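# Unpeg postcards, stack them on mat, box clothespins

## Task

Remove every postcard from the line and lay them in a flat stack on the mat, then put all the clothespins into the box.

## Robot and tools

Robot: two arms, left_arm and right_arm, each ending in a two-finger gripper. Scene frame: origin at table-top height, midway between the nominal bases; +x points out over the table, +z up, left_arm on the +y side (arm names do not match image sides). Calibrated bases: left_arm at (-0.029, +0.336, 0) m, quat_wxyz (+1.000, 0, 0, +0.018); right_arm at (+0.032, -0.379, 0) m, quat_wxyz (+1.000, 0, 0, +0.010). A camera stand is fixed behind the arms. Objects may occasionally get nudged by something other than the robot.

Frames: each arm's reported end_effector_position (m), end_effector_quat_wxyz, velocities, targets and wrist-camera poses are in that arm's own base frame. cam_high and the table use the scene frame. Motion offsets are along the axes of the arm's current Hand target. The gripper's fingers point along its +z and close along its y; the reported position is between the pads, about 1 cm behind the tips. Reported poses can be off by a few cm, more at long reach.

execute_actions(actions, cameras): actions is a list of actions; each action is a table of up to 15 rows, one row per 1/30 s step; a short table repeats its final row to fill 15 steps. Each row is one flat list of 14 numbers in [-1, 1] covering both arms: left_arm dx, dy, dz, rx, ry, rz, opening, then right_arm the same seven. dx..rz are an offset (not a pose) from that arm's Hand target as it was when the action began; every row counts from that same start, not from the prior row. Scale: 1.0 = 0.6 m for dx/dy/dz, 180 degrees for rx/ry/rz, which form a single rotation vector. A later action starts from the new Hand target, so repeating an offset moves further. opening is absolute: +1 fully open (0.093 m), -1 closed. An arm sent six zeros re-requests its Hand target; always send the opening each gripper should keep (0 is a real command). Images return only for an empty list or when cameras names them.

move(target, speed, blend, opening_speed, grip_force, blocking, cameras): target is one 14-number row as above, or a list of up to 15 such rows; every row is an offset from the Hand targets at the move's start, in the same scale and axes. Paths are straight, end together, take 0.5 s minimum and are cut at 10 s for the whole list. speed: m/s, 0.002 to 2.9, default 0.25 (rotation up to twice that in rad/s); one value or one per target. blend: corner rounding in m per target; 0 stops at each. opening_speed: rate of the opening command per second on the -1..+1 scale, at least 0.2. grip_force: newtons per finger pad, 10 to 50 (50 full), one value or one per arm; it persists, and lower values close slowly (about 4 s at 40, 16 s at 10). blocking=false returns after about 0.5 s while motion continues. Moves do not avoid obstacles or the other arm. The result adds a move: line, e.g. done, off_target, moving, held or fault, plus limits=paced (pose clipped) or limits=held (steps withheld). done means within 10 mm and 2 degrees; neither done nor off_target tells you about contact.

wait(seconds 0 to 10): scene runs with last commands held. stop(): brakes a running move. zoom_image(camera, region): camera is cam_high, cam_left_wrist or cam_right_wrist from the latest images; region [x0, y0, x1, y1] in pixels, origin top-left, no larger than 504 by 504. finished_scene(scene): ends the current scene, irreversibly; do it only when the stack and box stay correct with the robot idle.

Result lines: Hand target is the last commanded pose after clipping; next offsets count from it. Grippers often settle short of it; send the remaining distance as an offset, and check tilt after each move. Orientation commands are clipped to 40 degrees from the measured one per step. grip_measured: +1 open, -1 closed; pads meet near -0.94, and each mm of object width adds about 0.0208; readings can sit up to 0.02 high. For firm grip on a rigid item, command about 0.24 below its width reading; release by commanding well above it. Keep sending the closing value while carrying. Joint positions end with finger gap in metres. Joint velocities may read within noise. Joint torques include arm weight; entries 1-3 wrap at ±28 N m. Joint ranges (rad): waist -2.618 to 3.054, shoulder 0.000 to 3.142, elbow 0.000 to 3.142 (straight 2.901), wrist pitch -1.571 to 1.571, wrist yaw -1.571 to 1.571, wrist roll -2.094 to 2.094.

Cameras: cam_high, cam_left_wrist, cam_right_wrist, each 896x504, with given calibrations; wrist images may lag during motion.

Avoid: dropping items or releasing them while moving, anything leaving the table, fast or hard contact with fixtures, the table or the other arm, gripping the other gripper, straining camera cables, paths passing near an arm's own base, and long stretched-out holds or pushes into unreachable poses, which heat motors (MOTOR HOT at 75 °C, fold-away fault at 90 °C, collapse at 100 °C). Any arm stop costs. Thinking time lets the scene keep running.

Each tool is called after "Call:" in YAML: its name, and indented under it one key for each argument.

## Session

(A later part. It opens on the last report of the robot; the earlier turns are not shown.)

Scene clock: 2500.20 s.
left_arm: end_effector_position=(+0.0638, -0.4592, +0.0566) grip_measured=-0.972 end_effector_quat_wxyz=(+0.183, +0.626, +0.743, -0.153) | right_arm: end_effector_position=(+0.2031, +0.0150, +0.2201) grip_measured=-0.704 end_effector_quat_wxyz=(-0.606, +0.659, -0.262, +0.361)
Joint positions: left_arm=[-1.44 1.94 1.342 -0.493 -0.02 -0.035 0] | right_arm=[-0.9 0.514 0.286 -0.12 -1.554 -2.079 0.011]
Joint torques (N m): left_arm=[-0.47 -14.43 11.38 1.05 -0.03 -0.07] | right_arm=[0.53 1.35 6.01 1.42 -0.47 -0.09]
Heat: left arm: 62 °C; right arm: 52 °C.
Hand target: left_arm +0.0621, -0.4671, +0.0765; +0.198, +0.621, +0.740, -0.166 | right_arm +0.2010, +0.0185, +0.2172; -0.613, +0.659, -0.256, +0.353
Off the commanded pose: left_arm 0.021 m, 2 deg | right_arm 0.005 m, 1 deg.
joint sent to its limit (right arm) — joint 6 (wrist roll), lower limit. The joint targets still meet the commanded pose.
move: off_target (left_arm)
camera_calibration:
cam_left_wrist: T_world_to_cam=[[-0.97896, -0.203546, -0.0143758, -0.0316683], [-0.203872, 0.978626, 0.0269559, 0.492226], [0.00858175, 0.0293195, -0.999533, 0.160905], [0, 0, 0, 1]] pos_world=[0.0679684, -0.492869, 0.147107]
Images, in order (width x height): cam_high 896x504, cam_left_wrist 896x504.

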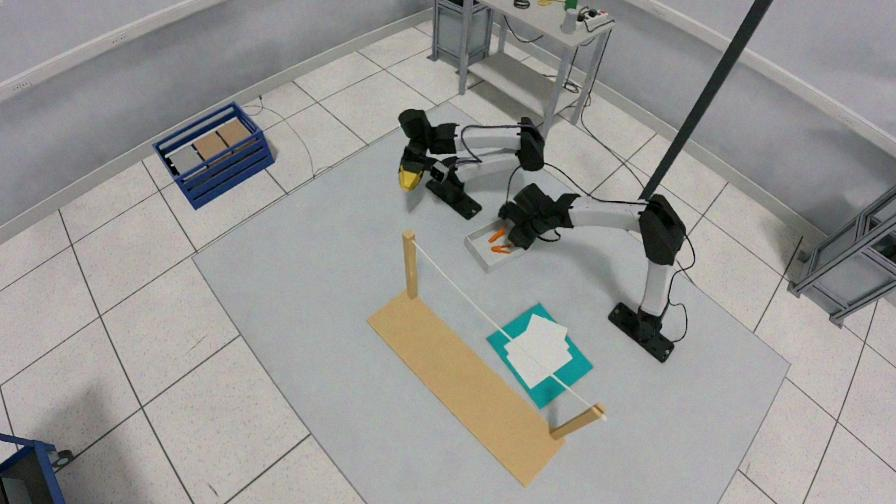

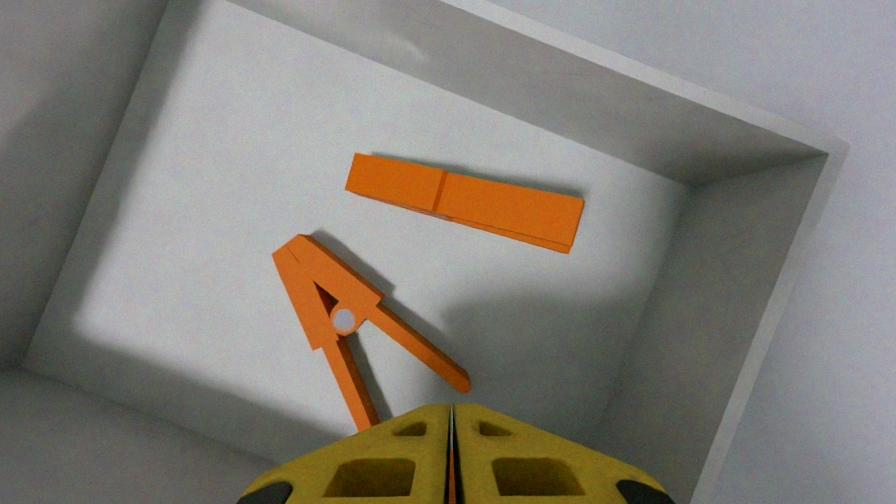

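Call:
move:
  target: [-0.0475, -0.003, -0.0496, 0, 0, 0, -1, 0, 0, 0, 0, 0, 0, -0.7]
  speed: 0.04
  cameras: ["cam_high", "cam_left_wrist"]

Call:
zoom_image:
  camera: "cam_high"
  region: [450, 190, 550, 280]

Scene clock: 2522.67 s.
left_arm: end_effector_position=(+0.0638, -0.4707, +0.0966) grip_measured=-0.972 end_effector_quat_wxyz=(+0.183, +0.627, +0.742, -0.153) | right_arm: end_effector_position=(+0.2031, +0.0150, +0.2201) grip_measured=-0.704 end_effector_quat_wxyz=(-0.606, +0.659, -0.262, +0.361)
Joint positions: left_arm=[-1.443 1.94 1.507 -0.657 -0.02 -0.035 0] | right_arm=[-0.9 0.514 0.286 -0.12 -1.554 -2.079 0.011]
Joint torques (N m): left_arm=[-0.49 -14.41 11.9 1.05 -0.05 -0.1] | right_arm=[0.61 1.44 5.94 1.42 -0.5 -0.07]
Heat: left arm: 64 °C; right arm: 52 °C.
Hand target: left_arm +0.0621, -0.4770, +0.1165; +0.198, +0.621, +0.740, -0.166 | right_arm +0.2010, +0.0185, +0.2172; -0.613, +0.659, -0.256, +0.353
Off the commanded pose: left_arm 0.021 m, 2 deg | right_arm 0.005 m, 1 deg.
joint sent to its limit (right arm) — joint 6 (wrist roll), lower limit. The joint targets still meet the commanded pose.
move: off_target (left_arm)
camera_calibration:
cam_left_wrist: T_world_to_cam=[[-0.979574, -0.200575, -0.0143214, -0.0319783], [-0.200895, 0.979261, 0.0262613, 0.502522], [0.00875704, 0.028602, -0.999553, 0.200851], [0, 0, 0, 1]] pos_world=[0.0678703, -0.504259, 0.187106]
Images, in order (width x height): cam_high 896x504, cam_left_wrist 896x504.

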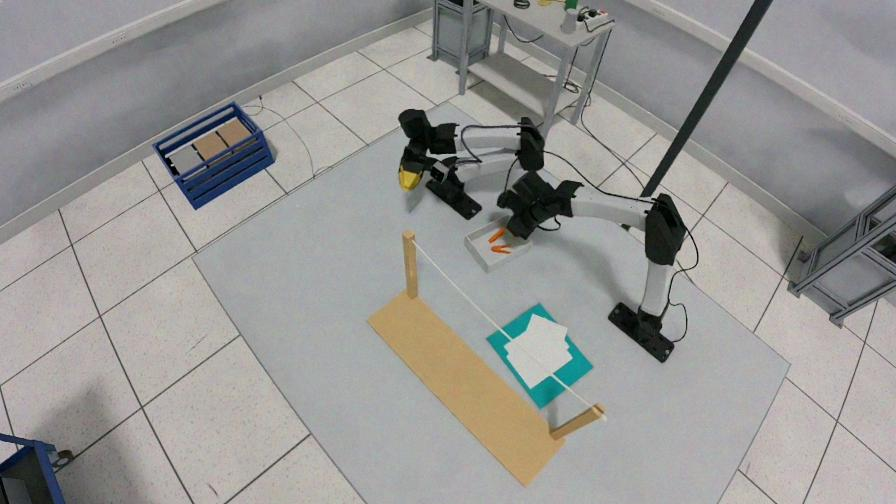

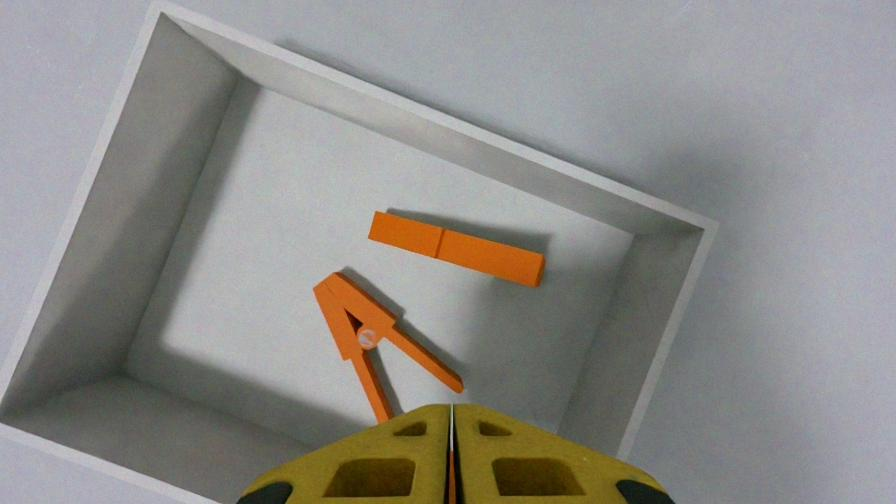

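Scaled by 5.040 from the camera's 896x504 image, which has a finer 1280x720 frame.

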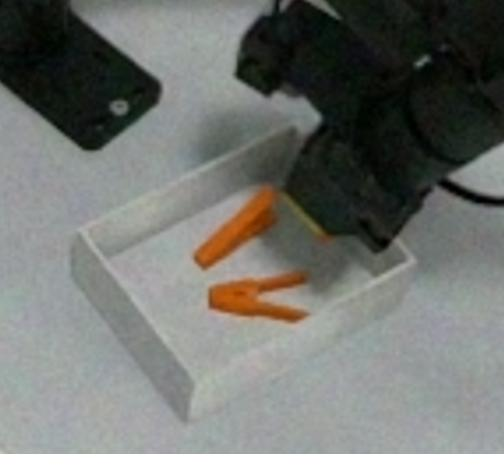

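Call:
zoom_image:
  camera: "cam_high"
  region: [492, 212, 536, 250]

Call:
zoom_image:
  camera: "cam_left_wrist"
  region: [390, 380, 510, 504]

Scaled by 11.455 from the camera's 896x504 image, which has a finer 1280x720 frame.

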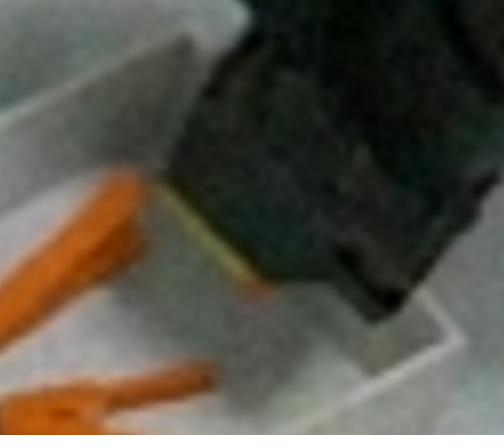

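Scaled by 4.065 from the camera's 896x504 image, which has a finer 1280x720 frame.

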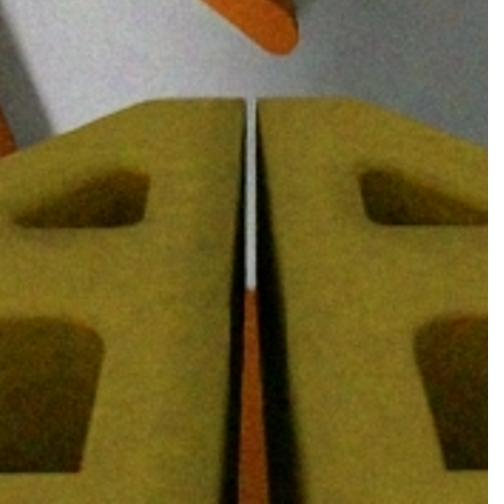

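Call:
move:
  target: [-0.106, 0.1125, 0.0353, 0, 0, 0, -1, 0, 0, 0, 0, 0, 0, -0.7]
  speed: 0.08
  cameras: ["cam_high", "cam_left_wrist"]

Call:
zoom_image:
  camera: "cam_high"
  region: [450, 200, 540, 280]

Scene clock: 2601.73 s.
left_arm: end_effector_position=(+0.1381, -0.5256, +0.1277) grip_measured=-0.972 end_effector_quat_wxyz=(+0.198, +0.617, +0.744, -0.162) | right_arm: end_effector_position=(+0.2031, +0.0150, +0.2201) grip_measured=-0.704 end_effector_quat_wxyz=(-0.606, +0.659, -0.262, +0.361)
Joint positions: left_arm=[-1.302 2.182 1.976 -0.848 0.038 0.072 0] | right_arm=[-0.9 0.514 0.286 -0.12 -1.554 -2.079 0.011]
Joint torques (N m): left_arm=[0.69 -12.96 12.33 1.11 0.17 0.17] | right_arm=[0.57 1.42 5.94 1.41 -0.49 -0.09]
Heat: left arm: 66 °C; right arm: 51 °C.
Hand target: left_arm +0.1399, -0.5300, +0.1299; +0.198, +0.621, +0.740, -0.166 | right_arm +0.2010, +0.0185, +0.2172; -0.613, +0.659, -0.256, +0.353
Off the commanded pose: left_arm 0.005 m, 1 deg | right_arm 0.005 m, 1 deg.
joint sent to its limit (right arm) — joint 6 (wrist roll), lower limit. The joint targets still meet the commanded pose.
move: done
camera_calibration:
cam_left_wrist: T_world_to_cam=[[-0.975384, -0.220083, -0.0137579, 0.0193074], [-0.219957, 0.975457, -0.0100991, 0.575719], [0.0156429, -0.00682436, -0.999854, 0.213211], [0, 0, 0, 1]] pos_world=[0.14213, -0.555885, 0.21926]
Images, in order (width x height): cam_high 896x504, cam_left_wrist 896x504.

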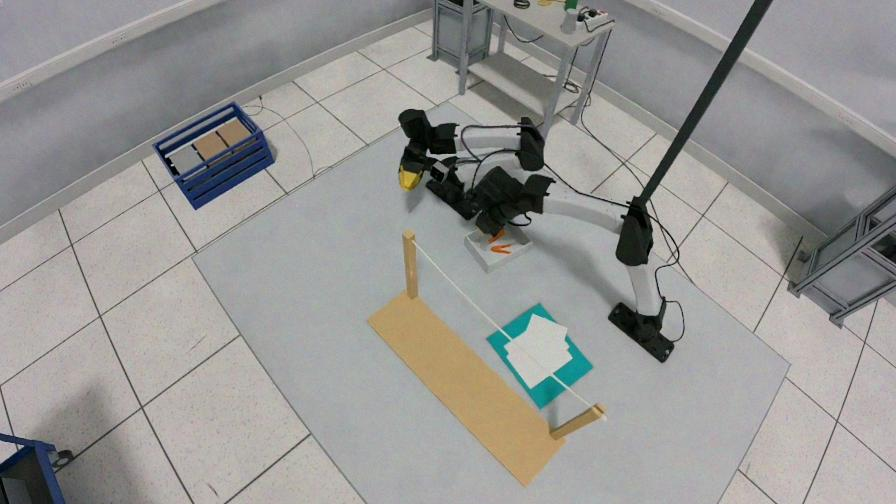

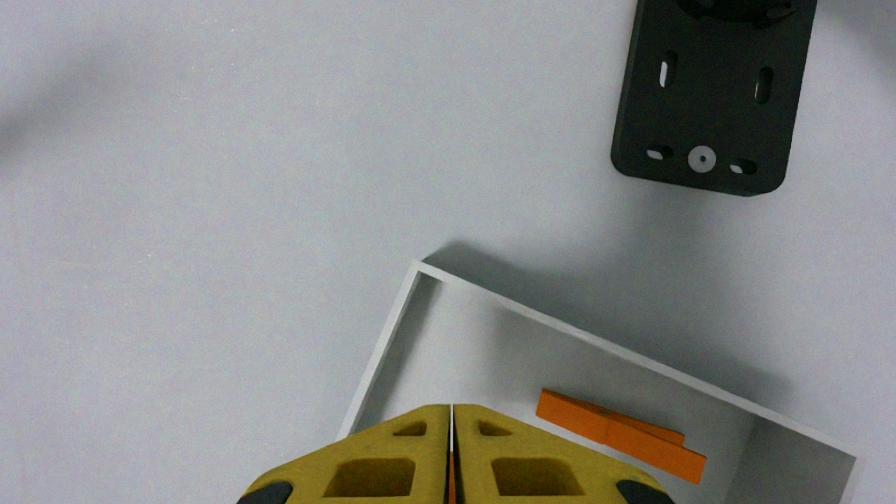

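Scaled by 5.600 from the camera's 896x504 image, which has a finer 1280x720 frame.

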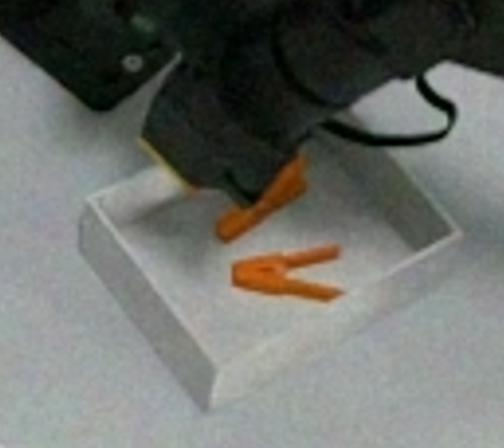

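Call:
move:
  target: [0.1075, -0.0105, 0.1148, 0, 0, 0, -1, 0, 0, 0, 0, 0, 0, -0.7]
  speed: 0.05
  cameras: ["cam_high", "cam_left_wrist"]

Call:
zoom_image:
  camera: "cam_high"
  region: [450, 200, 540, 280]

Scene clock: 2627.63 s.
left_arm: end_effector_position=(+0.1338, -0.5102, +0.0336) grip_measured=-0.973 end_effector_quat_wxyz=(+0.195, +0.618, +0.745, -0.160) | right_arm: end_effector_position=(+0.2031, +0.0150, +0.2201) grip_measured=-0.704 end_effector_quat_wxyz=(-0.606, +0.659, -0.262, +0.361)
Joint positions: left_arm=[-1.302 2.182 1.6 -0.479 0.038 0.073 0] | right_arm=[-0.9 0.514 0.286 -0.12 -1.554 -2.079 0.011]
Joint torques (N m): left_arm=[-0.21 -16.1 7.25 1.29 0.13 0.09] | right_arm=[0.51 1.4 5.82 1.44 -0.47 -0.11]
Heat: left arm: 68 °C; right arm: 51 °C.
Hand target: left_arm +0.1301, -0.5100, +0.0381; +0.199, +0.621, +0.740, -0.166 | right_arm +0.2010, +0.0185, +0.2172; -0.613, +0.659, -0.256, +0.353
Off the commanded pose: left_arm 0.006 m, 1 deg | right_arm 0.005 m, 1 deg.
joint sent to its limit (right arm) — joint 6 (wrist roll), lower limit. The joint targets still meet the commanded pose.
move: done
camera_calibration:
cam_left_wrist: T_world_to_cam=[[-0.975496, -0.2196, -0.013565, 0.0175227], [-0.219581, 0.97559, -0.00286545, 0.558568], [0.0138631, 0.000183381, -0.999904, 0.123144], [0, 0, 0, 1]] pos_world=[0.138037, -0.541108, 0.12497]
Images, in order (width x height): cam_high 896x504, cam_left_wrist 896x504.

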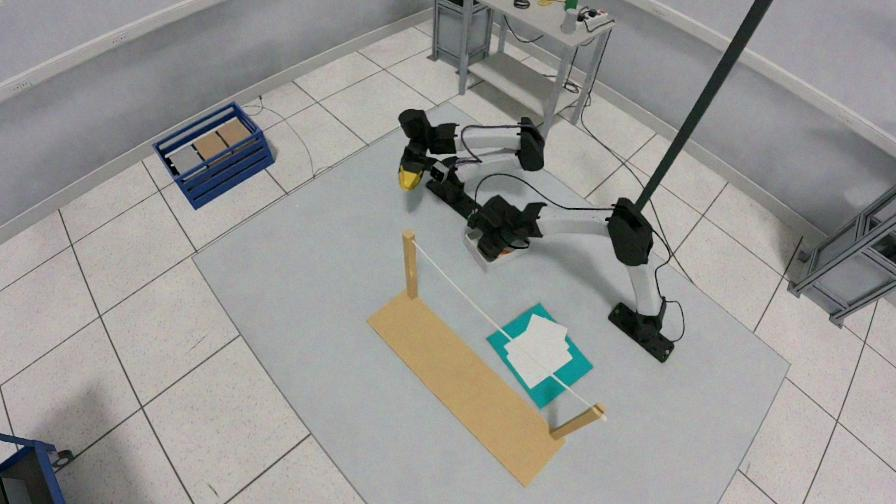

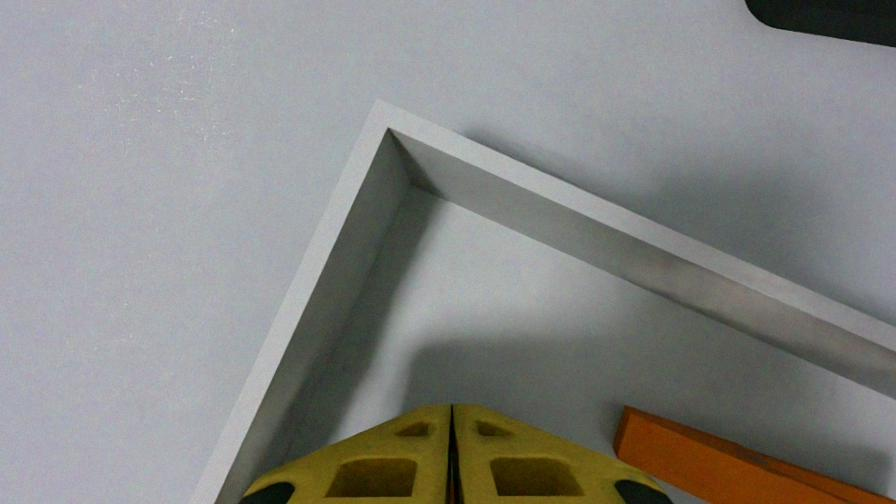

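Scaled by 5.600 from the camera's 896x504 image, which has a finer 1280x720 frame.

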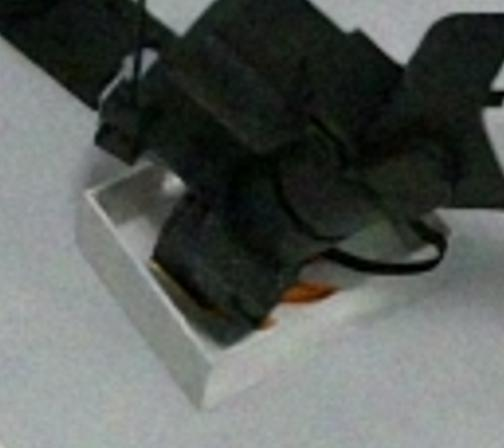

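Call:
move:
  target:
    - [0, 0, 0, 0, 0, 0, -0.5, 0, 0, 0, 0, 0, 0, -0.7]
    - [-0.0582, 0, -0.1011, 0, 0, 0, -0.5, 0, 0, 0, 0, 0, 0, -0.7]
  speed: [0.03, 0.05]
  opening_speed: 1.0
  cameras: ["cam_high", "cam_left_wrist"]

Call:
zoom_image:
  camera: "cam_high"
  region: [450, 200, 540, 280]

Scene clock: 2642.63 s.
left_arm: end_effector_position=(+0.1316, -0.5035, +0.0837) grip_measured=-0.501 end_effector_quat_wxyz=(+0.181, +0.620, +0.748, -0.151) | right_arm: end_effector_position=(+0.2031, +0.0150, +0.2201) grip_measured=-0.704 end_effector_quat_wxyz=(-0.606, +0.659, -0.262, +0.361)
Joint positions: left_arm=[-1.303 2.131 1.74 -0.705 0.038 0.073 0.021] | right_arm=[-0.9 0.514 0.286 -0.12 -1.554 -2.079 0.011]
Joint torques (N m): left_arm=[-0.16 -17.11 11.85 1.03 0.13 0.09] | right_arm=[0.5 1.42 5.83 1.43 -0.51 -0.08]
Heat: left arm: 72 °C; right arm: 51 °C.
Hand target: left_arm +0.1299, -0.5098, +0.1081; +0.198, +0.621, +0.740, -0.166 | right_arm +0.2010, +0.0185, +0.2172; -0.613, +0.659, -0.256, +0.353
Off the commanded pose: left_arm 0.025 m, 3 deg | right_arm 0.005 m, 1 deg.
joint sent to its limit (right arm) — joint 6 (wrist roll), lower limit. The joint targets still meet the commanded pose.
move: off_target (left_arm)
camera_calibration:
cam_left_wrist: T_world_to_cam=[[-0.975769, -0.218478, -0.0119221, 0.017898], [-0.218755, 0.975249, 0.0321731, 0.548497], [0.00459789, 0.0340016, -0.999411, 0.191565], [0, 0, 0, 1]] pos_world=[0.13657, -0.537524, 0.174019]
Images, in order (width x height): cam_high 896x504, cam_left_wrist 896x504.

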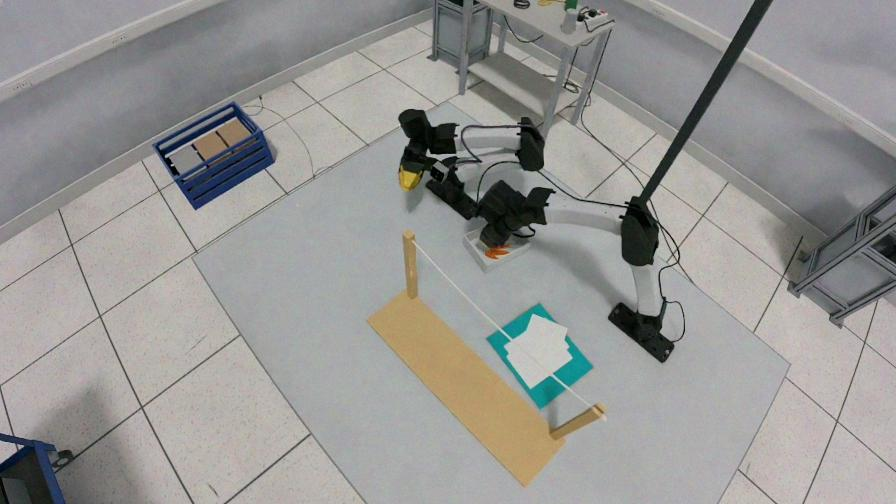

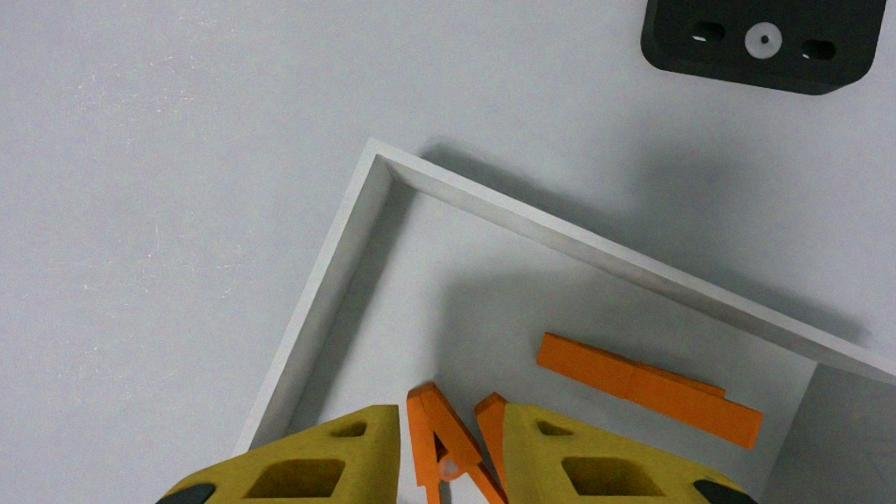

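Scaled by 5.600 from the camera's 896x504 image, which has a finer 1280x720 frame.

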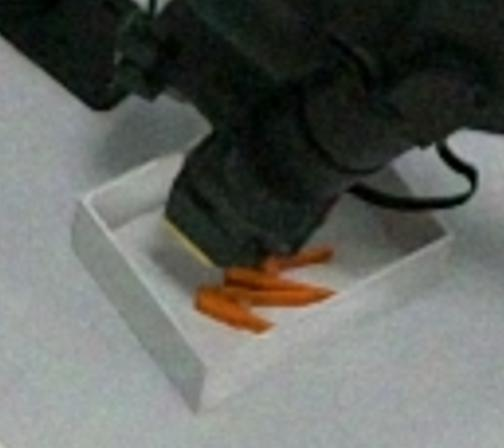

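Call:
move:
  target:
    - [-0.054, 0.0029, -0.1266, 0, 0, 0, -0.5, 0, 0, 0, 0, 0, 0, -0.7]
    - [0.0583, 0.0647, -0.249, 0, 0, 0, -0.5, 0, 0, 0, 0, 0, 0, -0.7]
  speed: [0.08, 0.15]
  blend: [0.02, 0]
  cameras: ["cam_high", "cam_left_wrist"]

Call:
zoom_image:
  camera: "cam_high"
  region: [450, 200, 540, 280]

Call:
zoom_image:
  camera: "cam_high"
  region: [470, 290, 610, 420]

Scene clock: 2658.27 s.
left_arm: end_effector_position=(+0.1526, -0.4064, +0.2214) grip_measured=-0.501 end_effector_quat_wxyz=(+0.205, +0.616, +0.742, -0.166) | right_arm: end_effector_position=(+0.2031, +0.0150, +0.2201) grip_measured=-0.704 end_effector_quat_wxyz=(-0.606, +0.659, -0.262, +0.361)
Joint positions: left_arm=[-1.172 1.75 1.738 -1.034 0.102 0.186 0.021] | right_arm=[-0.9 0.514 0.286 -0.12 -1.554 -2.079 0.011]
Joint torques (N m): left_arm=[0.7 -11.81 6.94 1.12 0.21 0.16] | right_arm=[0.57 1.57 5.72 1.4 -0.48 -0.1]
Heat: left arm: 75 °C; right arm: 51 °C. Fold the left arm in close to its base, or ease its load, before you think long.
Hand target: left_arm +0.1500, -0.3998, +0.2200; +0.199, +0.621, +0.740, -0.166 | right_arm +0.2010, +0.0185, +0.2172; -0.613, +0.659, -0.256, +0.353
Off the commanded pose: left_arm 0.007 m, 1 deg | right_arm 0.005 m, 1 deg.
MOTOR HOT: joint 2 (shoulder) of the left arm reports 75 °C; the controller's stop level is 90 °C. To cool a motor, set the load down, stop pushing, or move to a pose that needs little force.
joint sent to its limit (right arm) — joint 6 (wrist roll), lower limit. The joint targets still meet the commanded pose.
move: done
camera_calibration:
cam_left_wrist: T_world_to_cam=[[-0.97526, -0.220462, -0.0162791, 0.0613993], [-0.219999, 0.975148, -0.0261911, 0.466972], [0.0216487, -0.0219617, -0.999524, 0.300445], [0, 0, 0, 1]] pos_world=[0.15611, -0.435233, 0.313532]
Images, in order (width x height): cam_high 896x504, cam_left_wrist 896x504.

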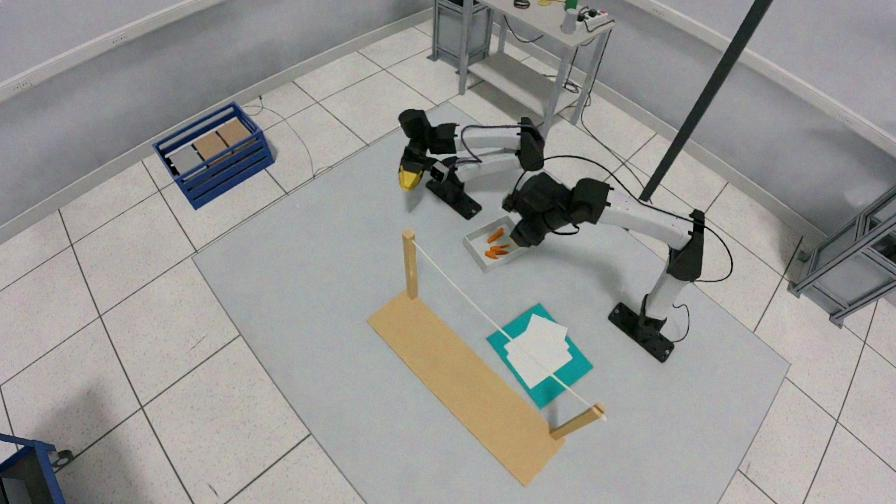

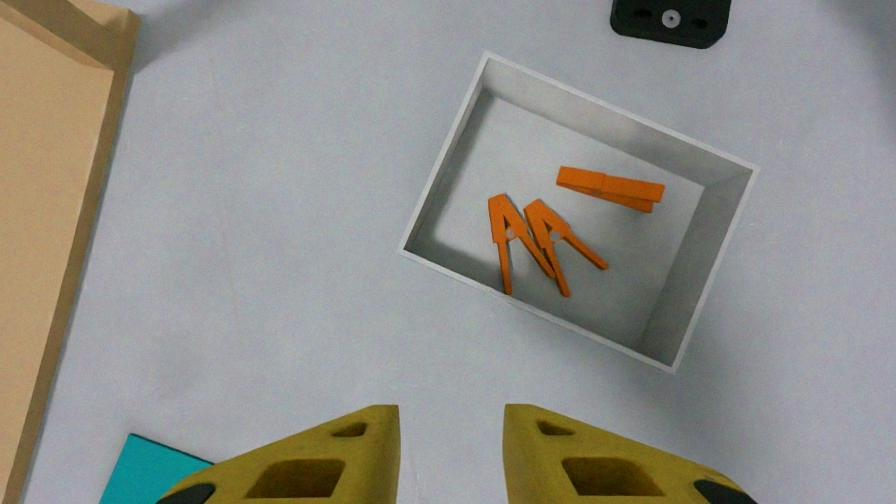

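Scaled by 5.600 from the camera's 896x504 image, which has a finer 1280x720 frame.

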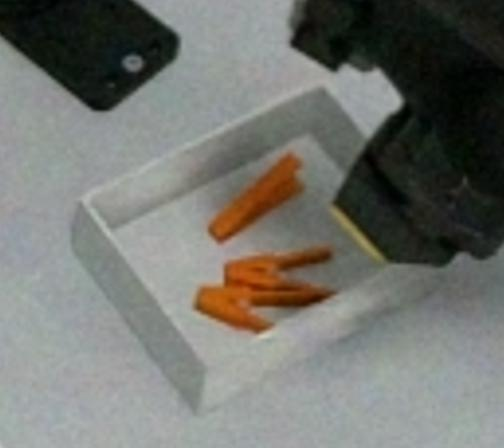

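Scaled by 3.600 from the camera's 896x504 image, which has a finer 1280x720 frame.

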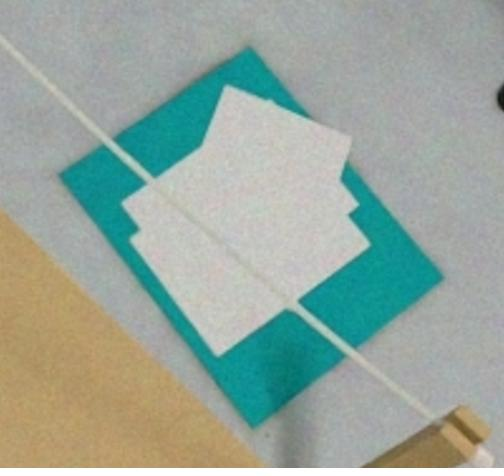

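Call:
finished_scene:
  scene: 2

The scene is finished: the task was done.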